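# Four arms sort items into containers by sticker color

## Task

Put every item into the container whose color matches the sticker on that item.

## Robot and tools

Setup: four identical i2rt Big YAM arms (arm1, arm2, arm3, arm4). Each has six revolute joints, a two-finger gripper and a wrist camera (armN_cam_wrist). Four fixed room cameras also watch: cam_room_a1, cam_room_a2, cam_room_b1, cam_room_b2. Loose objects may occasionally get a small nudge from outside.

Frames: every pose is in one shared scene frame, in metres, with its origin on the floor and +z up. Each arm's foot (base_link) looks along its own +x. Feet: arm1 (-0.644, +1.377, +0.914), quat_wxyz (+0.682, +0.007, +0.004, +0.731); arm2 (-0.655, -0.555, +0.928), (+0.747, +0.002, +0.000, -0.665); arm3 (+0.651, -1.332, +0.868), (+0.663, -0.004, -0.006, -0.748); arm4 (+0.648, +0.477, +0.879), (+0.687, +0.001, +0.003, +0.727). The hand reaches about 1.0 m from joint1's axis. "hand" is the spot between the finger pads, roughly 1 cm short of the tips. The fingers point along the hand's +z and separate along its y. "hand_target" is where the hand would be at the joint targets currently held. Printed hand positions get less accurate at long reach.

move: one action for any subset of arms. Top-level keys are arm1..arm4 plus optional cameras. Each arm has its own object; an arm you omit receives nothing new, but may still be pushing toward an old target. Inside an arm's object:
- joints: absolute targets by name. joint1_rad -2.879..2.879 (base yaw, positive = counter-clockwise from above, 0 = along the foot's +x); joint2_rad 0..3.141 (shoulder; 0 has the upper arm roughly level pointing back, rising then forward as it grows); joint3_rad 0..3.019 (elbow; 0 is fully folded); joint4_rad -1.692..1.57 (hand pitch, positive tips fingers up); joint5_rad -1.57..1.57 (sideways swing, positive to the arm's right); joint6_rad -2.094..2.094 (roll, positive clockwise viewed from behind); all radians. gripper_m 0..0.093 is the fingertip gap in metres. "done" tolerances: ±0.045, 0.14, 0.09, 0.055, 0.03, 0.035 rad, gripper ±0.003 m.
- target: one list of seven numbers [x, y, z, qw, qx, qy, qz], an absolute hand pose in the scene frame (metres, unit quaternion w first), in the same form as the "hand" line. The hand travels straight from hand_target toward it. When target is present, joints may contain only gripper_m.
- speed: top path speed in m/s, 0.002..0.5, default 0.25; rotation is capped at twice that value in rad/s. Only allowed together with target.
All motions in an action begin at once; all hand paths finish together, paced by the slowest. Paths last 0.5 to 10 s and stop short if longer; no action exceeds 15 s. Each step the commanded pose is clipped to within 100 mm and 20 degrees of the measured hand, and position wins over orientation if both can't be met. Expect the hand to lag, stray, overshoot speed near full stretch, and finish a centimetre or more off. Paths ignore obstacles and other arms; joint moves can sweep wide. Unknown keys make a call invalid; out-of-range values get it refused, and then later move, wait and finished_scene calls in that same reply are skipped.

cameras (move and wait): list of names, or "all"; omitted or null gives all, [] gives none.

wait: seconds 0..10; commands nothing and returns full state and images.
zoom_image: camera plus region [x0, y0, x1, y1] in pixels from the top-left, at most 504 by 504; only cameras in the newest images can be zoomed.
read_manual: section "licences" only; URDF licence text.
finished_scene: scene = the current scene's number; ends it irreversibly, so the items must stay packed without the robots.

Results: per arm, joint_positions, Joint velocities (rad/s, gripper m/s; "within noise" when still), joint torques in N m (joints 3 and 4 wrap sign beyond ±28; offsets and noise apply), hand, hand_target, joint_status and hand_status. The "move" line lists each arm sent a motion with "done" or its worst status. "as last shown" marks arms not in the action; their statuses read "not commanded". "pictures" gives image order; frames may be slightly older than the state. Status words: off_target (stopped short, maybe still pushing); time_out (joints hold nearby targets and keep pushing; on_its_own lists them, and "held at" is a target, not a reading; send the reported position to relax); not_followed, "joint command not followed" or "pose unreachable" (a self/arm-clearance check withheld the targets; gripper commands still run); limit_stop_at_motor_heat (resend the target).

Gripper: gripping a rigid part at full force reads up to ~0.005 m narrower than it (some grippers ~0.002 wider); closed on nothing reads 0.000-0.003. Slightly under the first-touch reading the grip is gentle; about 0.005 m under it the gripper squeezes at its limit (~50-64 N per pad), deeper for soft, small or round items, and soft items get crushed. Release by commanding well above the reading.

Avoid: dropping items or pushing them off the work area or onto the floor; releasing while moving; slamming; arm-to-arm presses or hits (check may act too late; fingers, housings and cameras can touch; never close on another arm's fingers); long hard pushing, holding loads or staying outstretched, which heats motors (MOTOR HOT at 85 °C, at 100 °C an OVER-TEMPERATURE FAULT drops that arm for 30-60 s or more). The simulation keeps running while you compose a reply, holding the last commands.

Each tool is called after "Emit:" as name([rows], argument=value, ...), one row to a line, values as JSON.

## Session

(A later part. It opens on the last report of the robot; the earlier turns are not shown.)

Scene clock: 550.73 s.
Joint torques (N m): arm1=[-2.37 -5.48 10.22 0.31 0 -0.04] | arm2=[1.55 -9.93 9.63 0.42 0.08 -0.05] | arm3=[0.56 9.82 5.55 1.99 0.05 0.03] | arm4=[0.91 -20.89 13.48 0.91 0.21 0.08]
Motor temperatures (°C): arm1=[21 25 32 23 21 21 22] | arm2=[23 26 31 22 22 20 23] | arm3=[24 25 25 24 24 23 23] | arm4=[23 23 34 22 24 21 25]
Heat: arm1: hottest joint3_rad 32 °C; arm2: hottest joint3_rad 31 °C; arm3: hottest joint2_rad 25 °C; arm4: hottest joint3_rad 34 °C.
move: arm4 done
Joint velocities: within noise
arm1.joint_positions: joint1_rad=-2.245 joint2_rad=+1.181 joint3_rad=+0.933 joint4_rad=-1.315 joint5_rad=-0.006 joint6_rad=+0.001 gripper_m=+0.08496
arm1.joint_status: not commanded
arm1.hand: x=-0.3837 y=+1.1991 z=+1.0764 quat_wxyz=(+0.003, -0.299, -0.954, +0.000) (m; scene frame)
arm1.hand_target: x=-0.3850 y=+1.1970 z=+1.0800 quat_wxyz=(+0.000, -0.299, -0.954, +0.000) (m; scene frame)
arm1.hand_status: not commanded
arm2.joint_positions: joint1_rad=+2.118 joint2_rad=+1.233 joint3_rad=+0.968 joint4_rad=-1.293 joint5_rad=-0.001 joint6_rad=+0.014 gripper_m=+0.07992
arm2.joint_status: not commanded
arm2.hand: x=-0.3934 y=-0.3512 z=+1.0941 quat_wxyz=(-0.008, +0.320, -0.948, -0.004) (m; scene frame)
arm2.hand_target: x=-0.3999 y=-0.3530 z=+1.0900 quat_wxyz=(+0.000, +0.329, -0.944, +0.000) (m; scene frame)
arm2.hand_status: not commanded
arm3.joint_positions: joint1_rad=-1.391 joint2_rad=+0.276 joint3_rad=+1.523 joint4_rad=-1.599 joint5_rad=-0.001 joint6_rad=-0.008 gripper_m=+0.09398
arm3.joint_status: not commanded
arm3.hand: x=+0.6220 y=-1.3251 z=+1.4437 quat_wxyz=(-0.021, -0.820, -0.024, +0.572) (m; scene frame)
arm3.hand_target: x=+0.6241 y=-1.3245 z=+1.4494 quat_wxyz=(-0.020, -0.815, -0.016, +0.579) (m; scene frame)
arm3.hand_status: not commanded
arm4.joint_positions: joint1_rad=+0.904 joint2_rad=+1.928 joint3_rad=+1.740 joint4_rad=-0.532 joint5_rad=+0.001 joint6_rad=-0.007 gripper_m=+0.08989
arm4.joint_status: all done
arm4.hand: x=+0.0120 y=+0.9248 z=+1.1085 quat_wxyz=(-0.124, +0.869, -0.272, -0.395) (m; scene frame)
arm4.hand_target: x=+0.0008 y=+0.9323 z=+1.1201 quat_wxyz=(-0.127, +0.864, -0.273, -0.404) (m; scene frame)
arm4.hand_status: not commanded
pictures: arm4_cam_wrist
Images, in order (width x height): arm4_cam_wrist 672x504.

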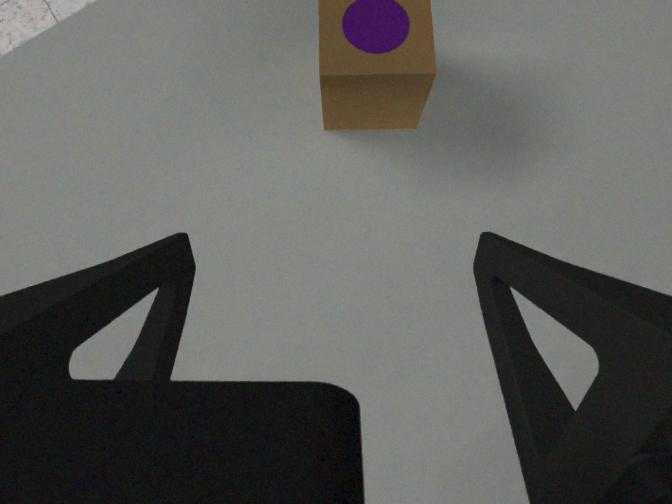

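Emit:
move(arm4={"target":[-0.05,0.992,1.068,-0.127,0.864,-0.273,-0.403],"speed":0.12}, cameras=["arm4_cam_wrist"])

Scene clock: 558.87 s.
Joint torques (N m): arm1=[-2.49 -6.65 10.35 0.24 -0.05 -0.03] | arm2=[1.26 -9.99 9.63 0.44 0.07 -0.05] | arm3=[0.73 9.64 5.52 1.99 0.05 0.03] | arm4=[0.38 -24.41 13.38 0.69 -0.04 -0.05]
Motor temperatures (°C): arm1=[21 25 32 23 21 21 22] | arm2=[23 26 31 22 22 20 23] | arm3=[24 25 25 24 24 23 23] | arm4=[23 23 37 22 24 21 25]
Heat: arm1: hottest joint3_rad 32 °C; arm2: hottest joint3_rad 31 °C; arm3: hottest joint2_rad 25 °C; arm4: hottest joint3_rad 37 °C.
move: arm4 off_target
Joint velocities: within noise
arm1, arm2, arm3: as last shown
arm4.joint_positions: joint1_rad=+0.883 joint2_rad=+2.170 joint3_rad=+2.010 joint4_rad=-0.552 joint5_rad=-0.012 joint6_rad=-0.009 gripper_m=+0.08989
arm4.joint_status: not commanded
arm4.hand: x=-0.0422 y=+0.9811 z=+1.0641 quat_wxyz=(-0.123, +0.866, -0.277, -0.399) (m; scene frame)
arm4.hand_target: x=-0.0492 y=+0.9915 z=+1.0680 quat_wxyz=(-0.127, +0.864, -0.273, -0.404) (m; scene frame)
arm4.hand_status: off_target (0.014 m and 0.8 deg from the pose sent, 0.100 m and 1.2 deg at the start)
pictures: arm4_cam_wrist
Images, in order (width x height): arm4_cam_wrist 672x504.

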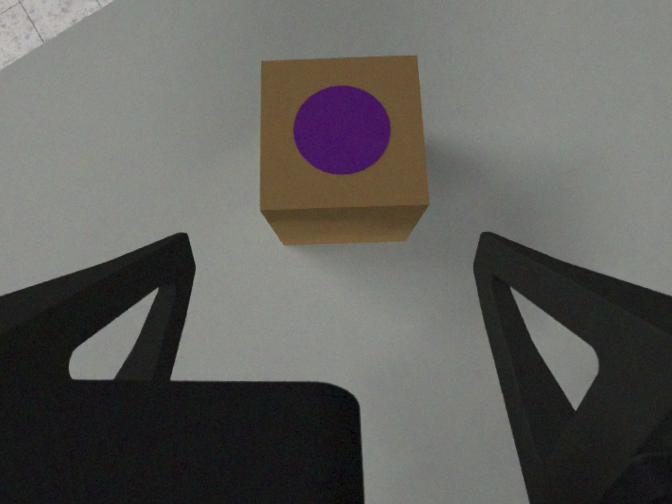

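Emit:
move(arm4={"target":[-0.072,1.009,1.018,-0.127,0.864,-0.273,-0.403],"speed":0.1}, cameras=["arm4_cam_wrist"])

Scene clock: 569.23 s.
Joint torques (N m): arm1=[-2.2 -5.95 10.3 0.14 -0.01 -0.02] | arm2=[1.32 -9.99 9.63 0.47 0.08 -0.04] | arm3=[0.44 9.7 5.5 1.96 0.04 0.02] | arm4=[0.79 -24.53 13.29 1.73 0 -0.03]
Motor temperatures (°C): arm1=[21 25 33 23 21 21 22] | arm2=[23 26 31 22 22 20 23] | arm3=[24 25 25 24 24 23 23] | arm4=[23 24 41 22 24 21 25]
Heat: arm1: hottest joint3_rad 33 °C; arm2: hottest joint3_rad 31 °C; arm3: hottest joint2_rad 25 °C; arm4: hottest joint3_rad 41 °C.
move: arm4 off_target
Joint velocities: within noise
arm1, arm2, arm3: as last shown
arm4.joint_positions: joint1_rad=+0.882 joint2_rad=+2.277 joint3_rad=+2.090 joint4_rad=-0.538 joint5_rad=-0.014 joint6_rad=-0.012 gripper_m=+0.08989
arm4.joint_status: not commanded
arm4.hand: x=-0.0613 y=+0.9956 z=+1.0215 quat_wxyz=(-0.122, +0.868, -0.277, -0.393) (m; scene frame)
arm4.hand_target: x=-0.0706 y=+1.0082 z=+1.0181 quat_wxyz=(-0.127, +0.864, -0.273, -0.403) (m; scene frame)
arm4.hand_status: off_target (0.017 m and 1.4 deg from the pose sent, 0.062 m and 0.8 deg at the start)
pictures: arm4_cam_wrist
Images, in order (width x height): arm4_cam_wrist 672x504.

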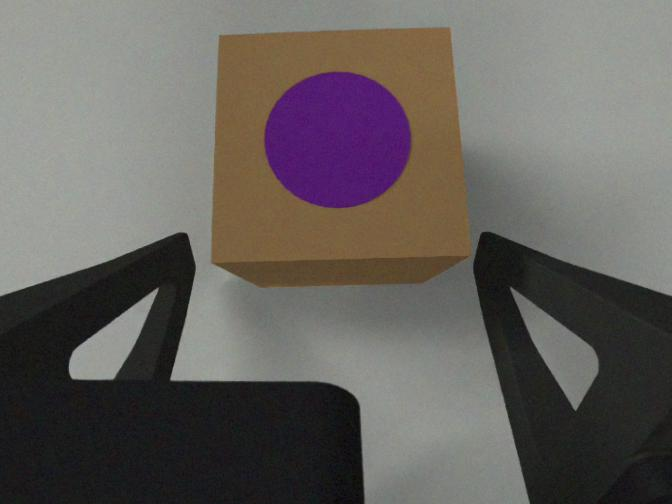

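Emit:
move(arm4={"joints":{"gripper_m":0.048}}, cameras=["arm4_cam_wrist"])

Scene clock: 572.63 s.
Joint torques (N m): arm1=[-2.61 -5.66 10.19 0.24 -0.02 0] | arm2=[1.44 -9.99 9.62 0.44 0.08 -0.05] | arm3=[0.5 9.76 5.46 1.94 0.05 0.02] | arm4=[0.56 -24.53 13.33 1.48 -0.02 -0.06]
Motor temperatures (°C): arm1=[21 25 33 23 21 21 22] | arm2=[23 26 31 22 22 20 23] | arm3=[24 25 25 24 24 23 23] | arm4=[23 25 40 22 24 21 25]
Heat: arm1: hottest joint3_rad 33 °C; arm2: hottest joint3_rad 31 °C; arm3: hottest joint2_rad 25 °C; arm4: hottest joint3_rad 40 °C.
move: arm4 off_target
Joint velocities: within noise
arm1, arm2, arm3: as last shown
arm4.joint_positions: joint1_rad=+0.882 joint2_rad=+2.277 joint3_rad=+2.090 joint4_rad=-0.538 joint5_rad=-0.014 joint6_rad=-0.012 gripper_m=+0.05294
arm4.joint_status: gripper_m off_target (ended at +0.05296, target +0.04800)
arm4.hand: x=-0.0613 y=+0.9956 z=+1.0215 quat_wxyz=(-0.122, +0.868, -0.277, -0.393) (m; scene frame)
arm4.hand_target: x=-0.0706 y=+1.0082 z=+1.0181 quat_wxyz=(-0.127, +0.864, -0.273, -0.403) (m; scene frame)
arm4.hand_status: not commanded
pictures: arm4_cam_wrist
Images, in order (width x height): arm4_cam_wrist 672x504.

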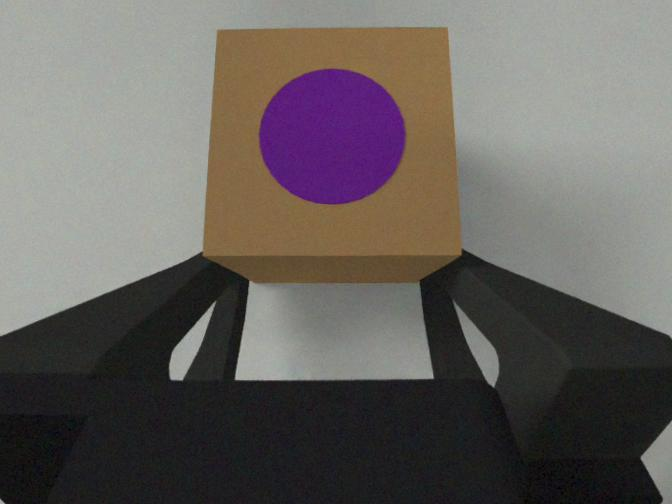

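Emit:
move(arm4={"target":[-0.055,0.998,1.1,-0.127,0.864,-0.273,-0.403],"speed":0.1}, cameras=[])

Emit:
move(arm4={"target":[0.37,0.67,1.19,-0.127,0.864,-0.273,-0.403],"speed":0.2}, cameras=["arm4_cam_wrist"])

Emit:
move(arm4={"joints":{"joint2_rad":0.4,"joint3_rad":0.5,"joint4_rad":-0.8}}, cameras=[])

Emit:
move(arm4={"joints":{"joint1_rad":-1.065}}, cameras=["arm4_cam_wrist"])

Emit:
move(arm4={"target":[1.115,0.771,0.93,0.328,-0.262,0.902,0.0954],"speed":0.15}, cameras=["arm4_cam_wrist","cam_room_a2"])

Scene clock: 584.13 s.
Joint torques (N m): arm1=[-2.49 -5.77 10.35 0.24 0.01 -0.06] | arm2=[1.49 -9.93 9.61 0.47 0.07 -0.04] | arm3=[0.5 9.64 5.49 1.98 0.05 0.02] | arm4=[0.44 -29.27 13.68 0.9 -0.02 -0.04]
Motor temperatures (°C): arm1=[21 25 33 23 21 21 22] | arm2=[23 26 31 22 22 20 23] | arm3=[24 25 25 24 24 23 23] | arm4=[22 27 41 22 24 21 26]
Heat: arm1: hottest joint3_rad 33 °C; arm2: hottest joint3_rad 31 °C; arm3: hottest joint2_rad 25 °C; arm4: hottest joint3_rad 41 °C.
move: arm4 off_target
Joint velocities: within noise
arm1, arm2, arm3: as last shown
arm4.joint_positions: joint1_rad=+0.882 joint2_rad=+2.229 joint3_rad=+2.110 joint4_rad=-0.648 joint5_rad=-0.014 joint6_rad=-0.012 gripper_m=+0.05294
arm4.joint_status: not commanded
arm4.hand: x=-0.0490 y=+0.9868 z=+1.0530 quat_wxyz=(-0.116, +0.877, -0.279, -0.375) (m; scene frame)
arm4.hand_target: x=-0.0528 y=+0.9965 z=+1.1001 quat_wxyz=(-0.128, +0.864, -0.273, -0.403) (m; scene frame)
arm4.hand_status: off_target (0.049 m and 3.9 deg from the pose sent, 0.079 m and 1.4 deg at the start)
pictures: none
No camera images: "cameras" was empty.

Scene clock: 587.47 s.
Joint torques (N m): arm1=[-2.2 -4.95 10.4 0.16 -0.05 -0.03] | arm2=[1.44 -10.11 9.63 0.49 0.08 -0.05] | arm3=[0.5 9.7 5.52 1.95 0.04 0.03] | arm4=[1.67 -1.96 9.52 0.94 0.21 0.2]
Motor temperatures (°C): arm1=[21 25 33 23 21 21 22] | arm2=[23 26 31 22 22 20 23] | arm3=[24 25 25 24 24 23 23] | arm4=[22 26 40 22 24 21 26]
Heat: arm1: hottest joint3_rad 33 °C; arm2: hottest joint3_rad 31 °C; arm3: hottest joint2_rad 25 °C; arm4: hottest joint3_rad 40 °C.
move: arm4 done
Joint velocities: within noise
arm1, arm2, arm3: as last shown
arm4.joint_positions: joint1_rad=+0.915 joint2_rad=+0.679 joint3_rad=+0.806 joint4_rad=-0.812 joint5_rad=+0.017 joint6_rad=-0.004 gripper_m=+0.05294
arm4.joint_status: not commanded
arm4.hand: x=+0.3711 y=+0.6723 z=+1.1940 quat_wxyz=(-0.132, +0.862, -0.269, -0.409) (m; scene frame)
arm4.hand_target: x=+0.3701 y=+0.6700 z=+1.1901 quat_wxyz=(-0.127, +0.864, -0.273, -0.403) (m; scene frame)
arm4.hand_status: done (0.005 m and 1.0 deg from the pose sent, 0.543 m and 3.9 deg at the start)
pictures: arm4_cam_wrist
Images, in order (width x height): arm4_cam_wrist 672x504.

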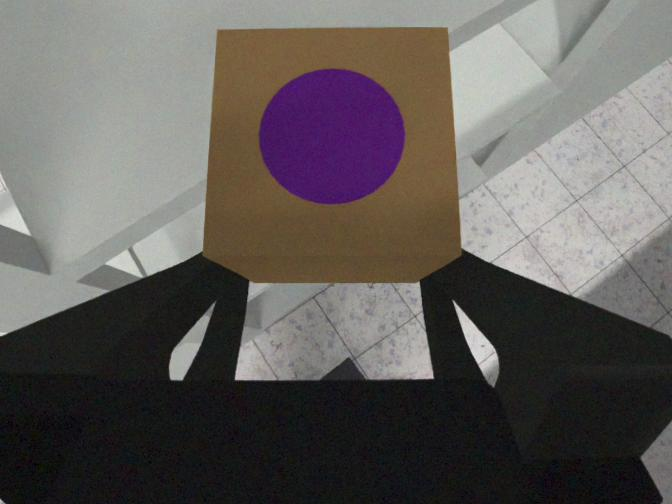

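Scene clock: 588.47 s.
Joint torques (N m): arm1=[-2.78 -5.42 10.24 0.29 0.02 -0.05] | arm2=[1.49 -9.99 9.63 0.43 0.07 -0.03] | arm3=[0.56 9.76 5.48 1.98 0.04 0.03] | arm4=[1.67 0.5 9.99 1.68 0.22 0.18]
Motor temperatures (°C): arm1=[21 25 33 23 21 21 22] | arm2=[23 26 31 22 22 20 23] | arm3=[24 25 25 24 24 23 23] | arm4=[22 26 40 22 24 21 26]
Heat: arm1: hottest joint3_rad 33 °C; arm2: hottest joint3_rad 31 °C; arm3: hottest joint2_rad 25 °C; arm4: hottest joint3_rad 40 °C.
move: arm4 done
Joint velocities: within noise
arm1, arm2, arm3: as last shown
arm4.joint_positions: joint1_rad=+0.915 joint2_rad=+0.405 joint3_rad=+0.494 joint4_rad=-0.811 joint5_rad=+0.017 joint6_rad=-0.004 gripper_m=+0.05294
arm4.joint_status: all done
arm4.hand: x=+0.4315 y=+0.6305 z=+1.0930 quat_wxyz=(-0.127, +0.870, -0.271, -0.392) (m; scene frame)
arm4.hand_target: x=+0.4287 y=+0.6301 z=+1.0998 quat_wxyz=(-0.127, +0.864, -0.273, -0.403) (m; scene frame)
arm4.hand_status: not commanded
pictures: none
No camera images: "cameras" was empty.

Scene clock: 590.43 s.
Joint torques (N m): arm1=[-2.84 -6.18 10.25 0.36 -0.02 -0.04] | arm2=[1.49 -10.05 9.61 0.44 0.07 -0.05] | arm3=[0.67 9.7 5.49 1.98 0.05 0.02] | arm4=[0.67 0.5 9.96 1.59 0.03 0.18]
Motor temperatures (°C): arm1=[21 25 33 23 21 21 22] | arm2=[23 26 31 22 22 20 23] | arm3=[24 25 25 24 24 23 23] | arm4=[22 26 40 22 24 21 26]
Heat: arm1: hottest joint3_rad 33 °C; arm2: hottest joint3_rad 31 °C; arm3: hottest joint2_rad 25 °C; arm4: hottest joint3_rad 40 °C.
move: arm4 done
Joint velocities: within noise
arm1, arm2, arm3: as last shown
arm4.joint_positions: joint1_rad=-1.061 joint2_rad=+0.405 joint3_rad=+0.494 joint4_rad=-0.811 joint5_rad=+0.022 joint6_rad=-0.001 gripper_m=+0.05294
arm4.joint_status: all done
arm4.hand: x=+0.8752 y=+0.6169 z=+1.0910 quat_wxyz=(-0.396, +0.251, -0.877, -0.104) (m; scene frame)
arm4.hand_target: x=+0.8773 y=+0.6175 z=+1.0977 quat_wxyz=(-0.405, +0.244, -0.875, -0.110) (m; scene frame)
arm4.hand_status: not commanded
pictures: arm4_cam_wrist
Images, in order (width x height): arm4_cam_wrist 672x504.

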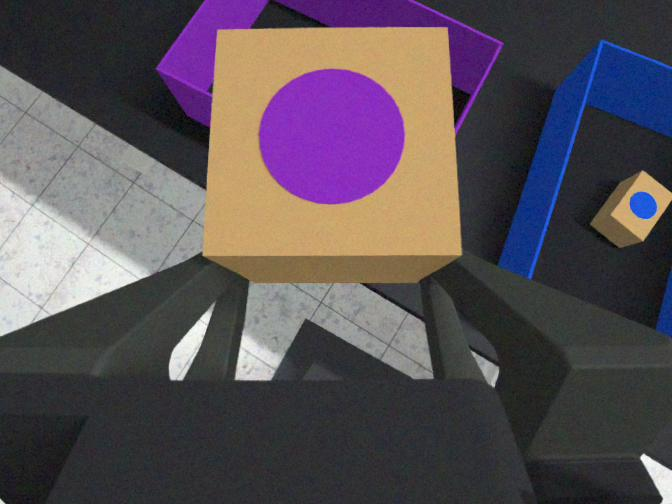

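Scene clock: 593.17 s.
Joint torques (N m): arm1=[-2.43 -5.77 10.35 0.32 0.02 -0.02] | arm2=[1.38 -10.05 9.65 0.46 0.08 -0.05] | arm3=[0.5 9.76 5.5 2 0.04 0.02] | arm4=[0.38 -13.39 9.95 1.57 -0.05 0.03]
Motor temperatures (°C): arm1=[21 25 33 23 21 21 22] | arm2=[23 26 31 22 22 20 23] | arm3=[24 25 25 24 24 23 23] | arm4=[22 26 40 22 24 21 26]
Heat: arm1: hottest joint3_rad 33 °C; arm2: hottest joint3_rad 31 °C; arm3: hottest joint2_rad 25 °C; arm4: hottest joint3_rad 40 °C.
move: arm4 off_target
Joint velocities: within noise
arm1.joint_positions: joint1_rad=-2.245 joint2_rad=+1.181 joint3_rad=+0.933 joint4_rad=-1.315 joint5_rad=-0.006 joint6_rad=+0.001 gripper_m=+0.08496
arm1.joint_status: not commanded
arm1.hand: x=-0.3837 y=+1.1991 z=+1.0764 quat_wxyz=(+0.003, -0.299, -0.954, +0.000) (m; scene frame)
arm1.hand_target: x=-0.3850 y=+1.1970 z=+1.0800 quat_wxyz=(+0.000, -0.299, -0.954, +0.000) (m; scene frame)
arm1.hand_status: not commanded
arm2.joint_positions: joint1_rad=+2.118 joint2_rad=+1.233 joint3_rad=+0.968 joint4_rad=-1.293 joint5_rad=-0.001 joint6_rad=+0.014 gripper_m=+0.07992
arm2.joint_status: not commanded
arm2.hand: x=-0.3934 y=-0.3512 z=+1.0941 quat_wxyz=(-0.008, +0.320, -0.948, -0.004) (m; scene frame)
arm2.hand_target: x=-0.3999 y=-0.3530 z=+1.0900 quat_wxyz=(+0.000, +0.329, -0.944, +0.000) (m; scene frame)
arm2.hand_status: not commanded
arm3.joint_positions: joint1_rad=-1.391 joint2_rad=+0.276 joint3_rad=+1.523 joint4_rad=-1.599 joint5_rad=-0.001 joint6_rad=-0.008 gripper_m=+0.09398
arm3.joint_status: not commanded
arm3.hand: x=+0.6220 y=-1.3251 z=+1.4437 quat_wxyz=(-0.021, -0.820, -0.024, +0.572) (m; scene frame)
arm3.hand_target: x=+0.6241 y=-1.3245 z=+1.4494 quat_wxyz=(-0.020, -0.815, -0.016, +0.579) (m; scene frame)
arm3.hand_status: not commanded
arm4.joint_positions: joint1_rad=-1.061 joint2_rad=+1.620 joint3_rad=+0.833 joint4_rad=-0.130 joint5_rad=+0.000 joint6_rad=-0.001 gripper_m=+0.05294
arm4.joint_status: not commanded
arm4.hand: x=+1.0938 y=+0.7600 z=+0.9160 quat_wxyz=(-0.306, +0.265, -0.910, -0.089) (m; scene frame)
arm4.hand_target: x=+1.1139 y=+0.7703 z=+0.9308 quat_wxyz=(-0.328, +0.262, -0.902, -0.095) (m; scene frame)
arm4.hand_status: off_target (0.028 m and 2.8 deg from the pose sent, 0.327 m and 8.4 deg at the start)
pictures: arm4_cam_wrist, cam_room_a2
Images, in order (width x height): arm4_cam_wrist 672x504, cam_room_a2 672x504.

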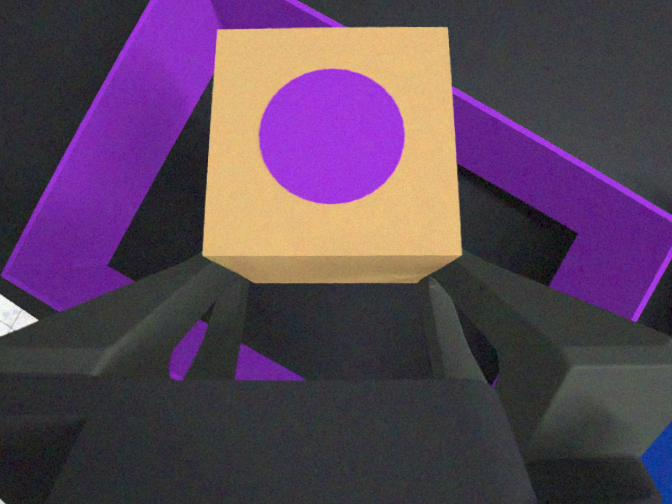

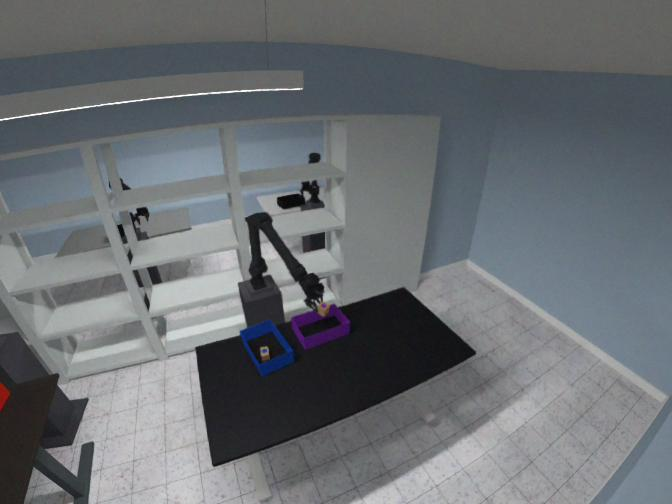

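Emit:
move(arm4={"target":[1.112,0.771,0.80,0.328,-0.262,0.902,0.0954],"speed":0.12}, cameras=["arm4_cam_wrist"])

Emit:
move(arm4={"target":[1.112,0.771,0.765,0.328,-0.262,0.902,0.0954],"speed":0.06}, cameras=["arm4_cam_wrist"])

Emit:
move(arm4={"target":[1.112,0.771,0.745,0.328,-0.262,0.902,0.0954],"speed":0.05}, cameras=["arm4_cam_wrist"])

Scene clock: 601.43 s.
Joint torques (N m): arm1=[-2.78 -5.71 10.35 0.18 -0.01 -0.06] | arm2=[1.38 -9.99 9.62 0.46 0.08 -0.04] | arm3=[0.62 9.82 5.46 1.96 0.04 0.02] | arm4=[0.79 -15.38 4.56 1.74 0.04 0.01]
Motor temperatures (°C): arm1=[21 25 33 23 21 21 22] | arm2=[23 26 31 22 22 20 23] | arm3=[24 25 25 24 24 23 23] | arm4=[22 26 39 22 24 21 26]
Heat: arm1: hottest joint3_rad 33 °C; arm2: hottest joint3_rad 31 °C; arm3: hottest joint2_rad 25 °C; arm4: hottest joint3_rad 39 °C.
move: arm4 done
Joint velocities: within noise
arm1, arm2, arm3: as last shown
arm4.joint_positions: joint1_rad=-1.061 joint2_rad=+1.940 joint3_rad=+0.827 joint4_rad=+0.238 joint5_rad=+0.000 joint6_rad=-0.001 gripper_m=+0.05294
arm4.joint_status: not commanded
arm4.hand: x=+1.1107 y=+0.7707 z=+0.8038 quat_wxyz=(-0.325, +0.263, -0.903, -0.094) (m; scene frame)
arm4.hand_target: x=+1.1119 y=+0.7710 z=+0.8001 quat_wxyz=(-0.328, +0.262, -0.902, -0.095) (m; scene frame)
arm4.hand_status: done (0.004 m and 0.4 deg from the pose sent, 0.118 m and 2.8 deg at the start)
pictures: arm4_cam_wrist
Images, in order (width x height): arm4_cam_wrist 672x504.

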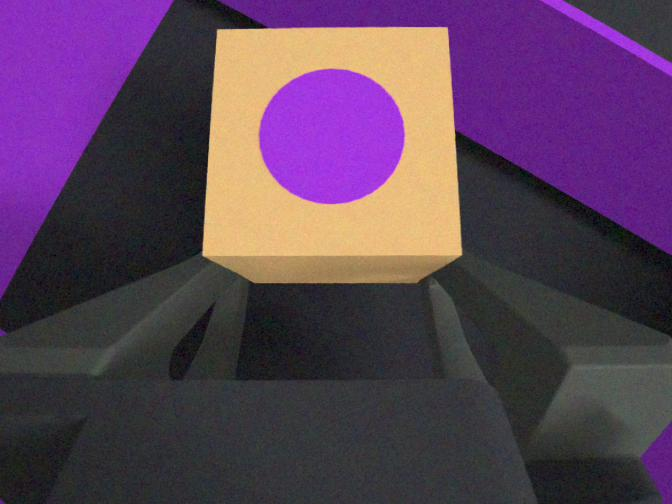

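Scene clock: 602.63 s.
Joint torques (N m): arm1=[-2.96 -5.71 10.48 0.4 0.01 -0.04] | arm2=[1.44 -10.17 9.61 0.44 0.08 -0.06] | arm3=[0.56 9.82 5.48 1.98 0.04 0.02] | arm4=[0.85 -15.03 4.57 1.61 0.02 0.06]
Motor temperatures (°C): arm1=[21 25 33 23 21 21 22] | arm2=[23 26 31 22 22 20 23] | arm3=[24 25 25 24 24 23 23] | arm4=[22 26 39 22 24 21 26]
Heat: arm1: hottest joint3_rad 33 °C; arm2: hottest joint3_rad 31 °C; arm3: hottest joint2_rad 25 °C; arm4: hottest joint3_rad 39 °C.
move: arm4 done
Joint velocities: within noise
arm1, arm2, arm3: as last shown
arm4.joint_positions: joint1_rad=-1.061 joint2_rad=+2.033 joint3_rad=+0.827 joint4_rad=+0.327 joint5_rad=+0.000 joint6_rad=-0.001 gripper_m=+0.05294
arm4.joint_status: not commanded
arm4.hand: x=+1.1073 y=+0.7685 z=+0.7689 quat_wxyz=(-0.323, +0.263, -0.904, -0.094) (m; scene frame)
arm4.hand_target: x=+1.1118 y=+0.7710 z=+0.7651 quat_wxyz=(-0.328, +0.262, -0.903, -0.095) (m; scene frame)
arm4.hand_status: done (0.007 m and 0.7 deg from the pose sent, 0.039 m and 0.4 deg at the start)
pictures: arm4_cam_wrist
Images, in order (width x height): arm4_cam_wrist 672x504.

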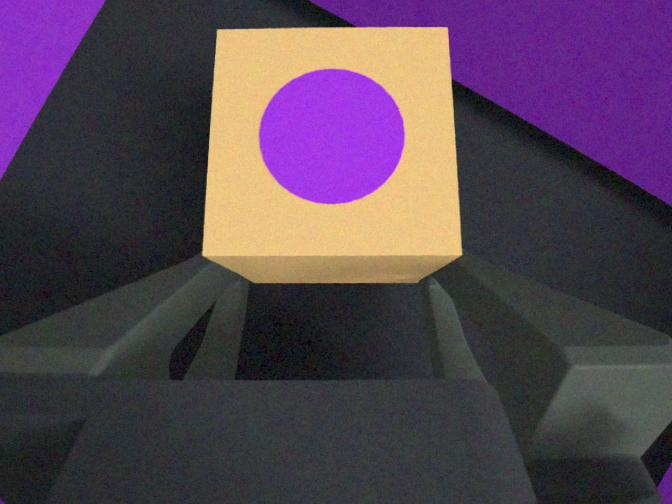

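Scene clock: 603.60 s.
Joint torques (N m): arm1=[-2.67 -5.48 10.3 0.34 0 -0.04] | arm2=[1.49 -9.99 9.65 0.42 0.07 -0.04] | arm3=[0.62 9.76 5.45 2.02 0.05 0.02] | arm4=[0.79 -15.03 5 1.61 0.04 0.06]
Motor temperatures (°C): arm1=[21 25 33 23 21 21 22] | arm2=[23 26 31 22 22 20 23] | arm3=[24 25 25 24 24 23 23] | arm4=[22 26 39 22 24 21 26]
Heat: arm1: hottest joint3_rad 33 °C; arm2: hottest joint3_rad 31 °C; arm3: hottest joint2_rad 25 °C; arm4: hottest joint3_rad 39 °C.
move: arm4 done
Joint velocities: within noise
arm1, arm2, arm3: as last shown
arm4.joint_positions: joint1_rad=-1.061 joint2_rad=+2.081 joint3_rad=+0.828 joint4_rad=+0.378 joint5_rad=+0.000 joint6_rad=-0.001 gripper_m=+0.05294
arm4.joint_status: not commanded
arm4.hand: x=+1.1058 y=+0.7676 z=+0.7520 quat_wxyz=(-0.325, +0.263, -0.904, -0.094) (m; scene frame)
arm4.hand_target: x=+1.1117 y=+0.7709 z=+0.7452 quat_wxyz=(-0.328, +0.262, -0.902, -0.095) (m; scene frame)
arm4.hand_status: done (0.010 m and 0.5 deg from the pose sent, 0.024 m and 0.7 deg at the start)
pictures: arm4_cam_wrist
Images, in order (width x height): arm4_cam_wrist 672x504.

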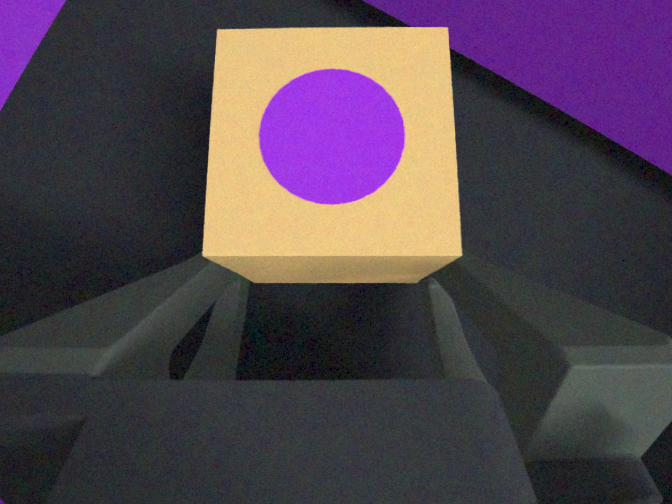

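Emit:
move(arm4={"target":[1.112,0.771,0.73,0.328,-0.262,0.902,0.0954],"speed":0.05}, cameras=[])

Emit:
move(arm4={"target":[1.112,0.771,0.718,0.328,-0.262,0.902,0.0954],"speed":0.05}, cameras=["arm4_cam_wrist"])

Scene clock: 607.17 s.
Joint torques (N m): arm1=[-2.55 -5.89 10.39 0.31 0.01 -0.03] | arm2=[1.49 -9.93 9.62 0.47 0.07 -0.05] | arm3=[0.56 9.82 5.48 1.99 0.05 0.03] | arm4=[0.09 -13.92 4.68 1.18 0.04 0.05]
Motor temperatures (°C): arm1=[21 25 33 23 21 21 22] | arm2=[23 26 31 22 22 20 23] | arm3=[24 25 25 24 24 23 23] | arm4=[22 25 38 22 24 21 26]
Heat: arm1: hottest joint3_rad 33 °C; arm2: hottest joint3_rad 31 °C; arm3: hottest joint2_rad 25 °C; arm4: hottest joint3_rad 38 °C.
move: arm4 off_target
Joint velocities: within noise
arm1, arm2, arm3: as last shown
arm4.joint_positions: joint1_rad=-1.061 joint2_rad=+2.106 joint3_rad=+0.840 joint4_rad=+0.423 joint5_rad=+0.000 joint6_rad=-0.001 gripper_m=+0.05294
arm4.joint_status: not commanded
arm4.hand: x=+1.1132 y=+0.7723 z=+0.7496 quat_wxyz=(-0.339, +0.261, -0.898, -0.098) (m; scene frame)
arm4.hand_target: x=+1.1112 y=+0.7706 z=+0.7305 quat_wxyz=(-0.328, +0.262, -0.903, -0.095) (m; scene frame)
arm4.hand_status: off_target (0.020 m and 1.4 deg from the pose sent, 0.023 m and 0.5 deg at the start)
pictures: none
No camera images: "cameras" was empty.

Scene clock: 608.13 s.
Joint torques (N m): arm1=[-2.67 -5.83 10.28 0.38 -0.04 -0.05] | arm2=[1.44 -9.93 9.62 0.43 0.08 -0.04] | arm3=[0.5 9.82 5.52 1.94 0.05 0.03] | arm4=[0.91 -12.81 4.23 0.98 0.1 0.07]
Motor temperatures (°C): arm1=[21 25 33 23 21 21 22] | arm2=[23 26 31 22 22 20 23] | arm3=[24 25 25 24 24 23 23] | arm4=[22 25 38 22 24 21 26]
Heat: arm1: hottest joint3_rad 33 °C; arm2: hottest joint3_rad 31 °C; arm3: hottest joint2_rad 25 °C; arm4: hottest joint3_rad 38 °C.
move: arm4 off_target
Joint velocities: within noise
arm1, arm2, arm3: as last shown
arm4.joint_positions: joint1_rad=-1.061 joint2_rad=+2.126 joint3_rad=+0.852 joint4_rad=+0.458 joint5_rad=+0.000 joint6_rad=-0.001 gripper_m=+0.05294
arm4.joint_status: not commanded
arm4.hand: x=+1.1198 y=+0.7764 z=+0.7480 quat_wxyz=(-0.351, +0.260, -0.894, -0.102) (m; scene frame)
arm4.hand_target: x=+1.1106 y=+0.7702 z=+0.7195 quat_wxyz=(-0.328, +0.262, -0.902, -0.095) (m; scene frame)
arm4.hand_status: off_target (0.031 m and 3.0 deg from the pose sent, 0.032 m and 1.4 deg at the start)
pictures: arm4_cam_wrist
Images, in order (width x height): arm4_cam_wrist 672x504.

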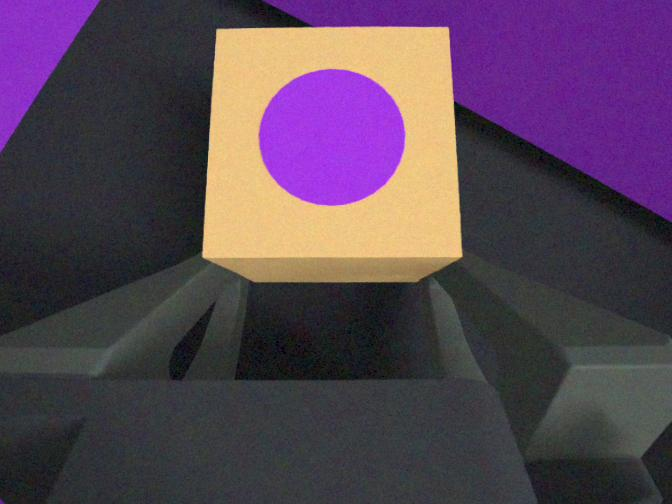

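Contact. Release.

Emit:
move(arm4={"joints":{"gripper_m":0.06}}, cameras=[])

Emit:
move(arm4={"joints":{"gripper_m":0.09}}, cameras=[])

Emit:
move(arm4={"target":[1.09,0.758,0.95,0.328,-0.262,0.902,0.0954],"speed":0.15}, cameras=["arm4_cam_wrist"])

Emit:
move(arm4={"joints":{"joint2_rad":0.4,"joint3_rad":0.5,"joint4_rad":-0.8}}, cameras=["arm4_cam_wrist","cam_room_a2"])

Scene clock: 614.50 s.
Joint torques (N m): arm1=[-2.61 -5.48 10.41 0.44 -0.03 -0.05] | arm2=[1.38 -9.99 9.65 0.42 0.08 -0.04] | arm3=[0.56 9.7 5.5 1.96 0.04 0.02] | arm4=[0.44 -14.27 3.84 0.79 0.05 0.05]
Motor temperatures (°C): arm1=[21 25 33 23 21 21 22] | arm2=[23 26 31 22 22 20 23] | arm3=[24 25 25 24 24 23 23] | arm4=[22 25 37 22 24 21 26]
Heat: arm1: hottest joint3_rad 33 °C; arm2: hottest joint3_rad 31 °C; arm3: hottest joint2_rad 25 °C; arm4: hottest joint3_rad 37 °C.
move: arm4 done
Joint velocities: within noise
arm1, arm2, arm3: as last shown
arm4.joint_positions: joint1_rad=-1.061 joint2_rad=+2.148 joint3_rad=+0.853 joint4_rad=+0.461 joint5_rad=+0.000 joint6_rad=-0.003 gripper_m=+0.05991
arm4.joint_status: all done
arm4.hand: x=+1.1159 y=+0.7740 z=+0.7372 quat_wxyz=(-0.344, +0.262, -0.896, -0.099) (m; scene frame)
arm4.hand_target: x=+1.1106 y=+0.7702 z=+0.7195 quat_wxyz=(-0.328, +0.262, -0.902, -0.095) (m; scene frame)
arm4.hand_status: not commanded
pictures: none
No camera images: "cameras" was empty.

Scene clock: 615.03 s.
Joint torques (N m): arm1=[-2.67 -5.77 10.37 0.35 0 -0.03] | arm2=[1.38 -9.99 9.63 0.44 0.08 -0.03] | arm3=[0.67 9.7 5.48 1.96 0.04 0.03] | arm4=[0.79 -15.09 3.78 0.87 0.06 0.09]
Motor temperatures (°C): arm1=[21 25 33 23 21 21 22] | arm2=[23 26 31 22 22 20 23] | arm3=[24 25 25 24 24 23 23] | arm4=[22 25 37 22 24 21 26]
Heat: arm1: hottest joint3_rad 33 °C; arm2: hottest joint3_rad 31 °C; arm3: hottest joint2_rad 25 °C; arm4: hottest joint3_rad 37 °C.
move: arm4 done
Joint velocities: within noise
arm1, arm2, arm3: as last shown
arm4.joint_positions: joint1_rad=-1.061 joint2_rad=+2.148 joint3_rad=+0.854 joint4_rad=+0.461 joint5_rad=-0.001 joint6_rad=-0.003 gripper_m=+0.08987
arm4.joint_status: all done
arm4.hand: x=+1.1163 y=+0.7744 z=+0.7375 quat_wxyz=(-0.344, +0.262, -0.896, -0.100) (m; scene frame)
arm4.hand_target: x=+1.1108 y=+0.7702 z=+0.7196 quat_wxyz=(-0.328, +0.262, -0.902, -0.095) (m; scene frame)
arm4.hand_status: not commanded
pictures: none
No camera images: "cameras" was empty.

Scene clock: 617.20 s.
Joint torques (N m): arm1=[-2.61 -5.89 10.3 0.23 -0.01 -0.09] | arm2=[1.38 -9.99 9.63 0.43 0.07 -0.04] | arm3=[0.62 9.7 5.46 1.95 0.04 0.01] | arm4=[1.08 -13.39 9.11 0.62 0.11 0.09]
Motor temperatures (°C): arm1=[21 25 33 23 21 21 22] | arm2=[23 26 31 22 22 20 23] | arm3=[24 25 25 24 24 23 23] | arm4=[22 25 37 22 24 21 26]
Heat: arm1: hottest joint3_rad 33 °C; arm2: hottest joint3_rad 31 °C; arm3: hottest joint2_rad 25 °C; arm4: hottest joint3_rad 37 °C.
move: arm4 off_target
Joint velocities: within noise
arm1.joint_positions: joint1_rad=-2.245 joint2_rad=+1.181 joint3_rad=+0.933 joint4_rad=-1.315 joint5_rad=-0.006 joint6_rad=+0.001 gripper_m=+0.08496
arm1.joint_status: not commanded
arm1.hand: x=-0.3837 y=+1.1991 z=+1.0764 quat_wxyz=(+0.003, -0.299, -0.954, +0.000) (m; scene frame)
arm1.hand_target: x=-0.3850 y=+1.1970 z=+1.0800 quat_wxyz=(+0.000, -0.299, -0.954, +0.000) (m; scene frame)
arm1.hand_status: not commanded
arm2.joint_positions: joint1_rad=+2.118 joint2_rad=+1.233 joint3_rad=+0.968 joint4_rad=-1.293 joint5_rad=-0.001 joint6_rad=+0.014 gripper_m=+0.07992
arm2.joint_status: not commanded
arm2.hand: x=-0.3934 y=-0.3512 z=+1.0941 quat_wxyz=(-0.008, +0.320, -0.948, -0.004) (m; scene frame)
arm2.hand_target: x=-0.3999 y=-0.3530 z=+1.0900 quat_wxyz=(+0.000, +0.329, -0.944, +0.000) (m; scene frame)
arm2.hand_status: not commanded
arm3.joint_positions: joint1_rad=-1.391 joint2_rad=+0.276 joint3_rad=+1.523 joint4_rad=-1.599 joint5_rad=-0.001 joint6_rad=-0.008 gripper_m=+0.09398
arm3.joint_status: not commanded
arm3.hand: x=+0.6220 y=-1.3251 z=+1.4437 quat_wxyz=(-0.021, -0.820, -0.024, +0.572) (m; scene frame)
arm3.hand_target: x=+0.6241 y=-1.3245 z=+1.4494 quat_wxyz=(-0.020, -0.815, -0.016, +0.579) (m; scene frame)
arm3.hand_status: not commanded
arm4.joint_positions: joint1_rad=-1.061 joint2_rad=+1.534 joint3_rad=+0.789 joint4_rad=-0.142 joint5_rad=-0.001 joint6_rad=-0.002 gripper_m=+0.08989
arm4.joint_status: not commanded
arm4.hand: x=+1.0805 y=+0.7517 z=+0.9379 quat_wxyz=(-0.319, +0.264, -0.905, -0.093) (m; scene frame)
arm4.hand_target: x=+1.0897 y=+0.7577 z=+0.9501 quat_wxyz=(-0.328, +0.262, -0.902, -0.095) (m; scene frame)
arm4.hand_status: off_target (0.017 m and 1.1 deg from the pose sent, 0.215 m and 2.0 deg at the start)
pictures: arm4_cam_wrist
Images, in order (width x height): arm4_cam_wrist 672x504.

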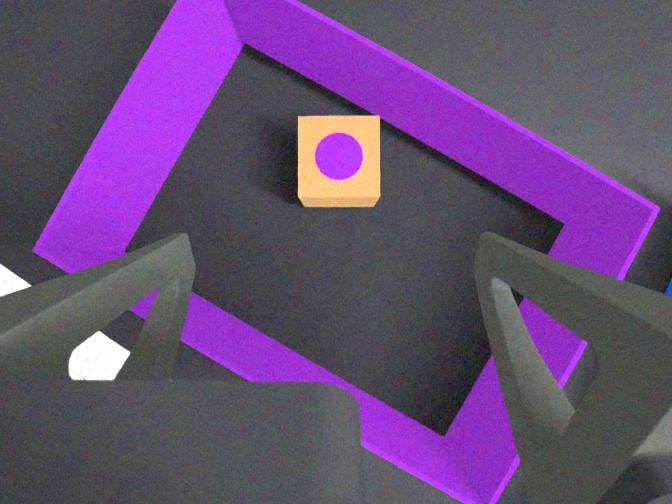

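Scene clock: 618.77 s.
Joint torques (N m): arm1=[-2.73 -6.01 10.32 0.28 -0.01 -0.02] | arm2=[1.38 -10.11 9.62 0.44 0.08 -0.05] | arm3=[0.67 9.58 5.48 1.98 0.04 0.02] | arm4=[1.08 0.56 10.43 0.68 0.1 0.07]
Motor temperatures (°C): arm1=[21 25 33 23 21 21 21] | arm2=[23 26 31 22 22 20 23] | arm3=[24 25 25 24 24 23 23] | arm4=[22 25 37 22 24 21 26]
Heat: arm1: hottest joint3_rad 33 °C; arm2: hottest joint3_rad 31 °C; arm3: hottest joint2_rad 25 °C; arm4: hottest joint3_rad 37 °C.
move: arm4 done
Joint velocities: within noise
arm1, arm2, arm3: as last shown
arm4.joint_positions: joint1_rad=-1.061 joint2_rad=+0.404 joint3_rad=+0.489 joint4_rad=-0.788 joint5_rad=-0.001 joint6_rad=-0.002 gripper_m=+0.08989
arm4.joint_status: all done
arm4.hand: x=+0.8757 y=+0.6217 z=+1.0927 quat_wxyz=(-0.401, +0.255, -0.872, -0.116) (m; scene frame)
arm4.hand_target: x=+0.8750 y=+0.6212 z=+1.0977 quat_wxyz=(-0.402, +0.253, -0.872, -0.117) (m; scene frame)
arm4.hand_status: not commanded
pictures: arm4_cam_wrist, cam_room_a2
Images, in order (width x height): arm4_cam_wrist 672x504, cam_room_a2 672x504.

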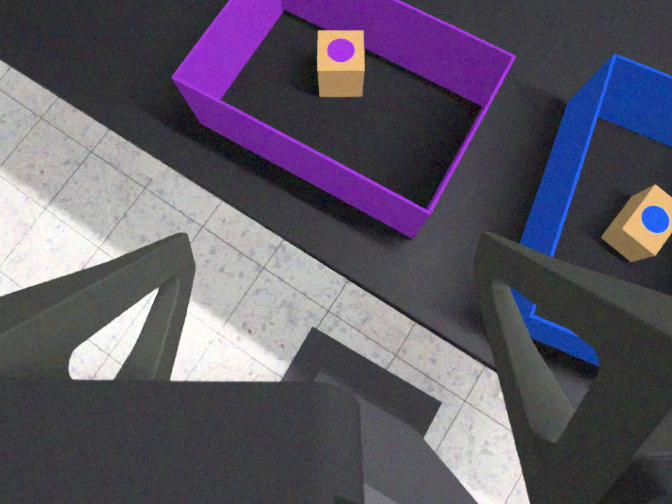

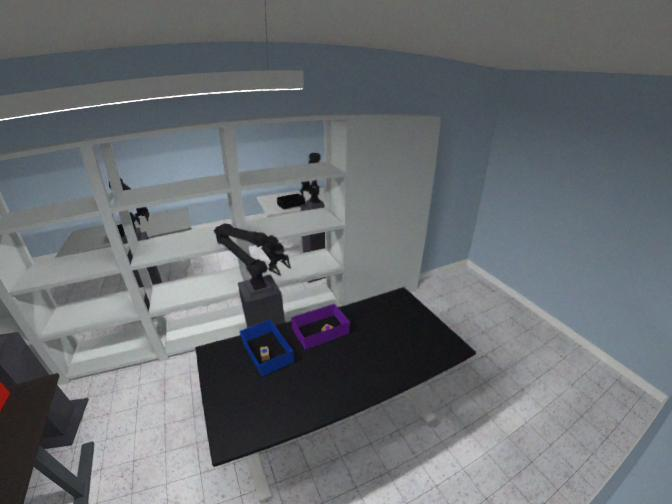

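Emit:
finished_scene(scene=1)

The scene is finished: the task was done.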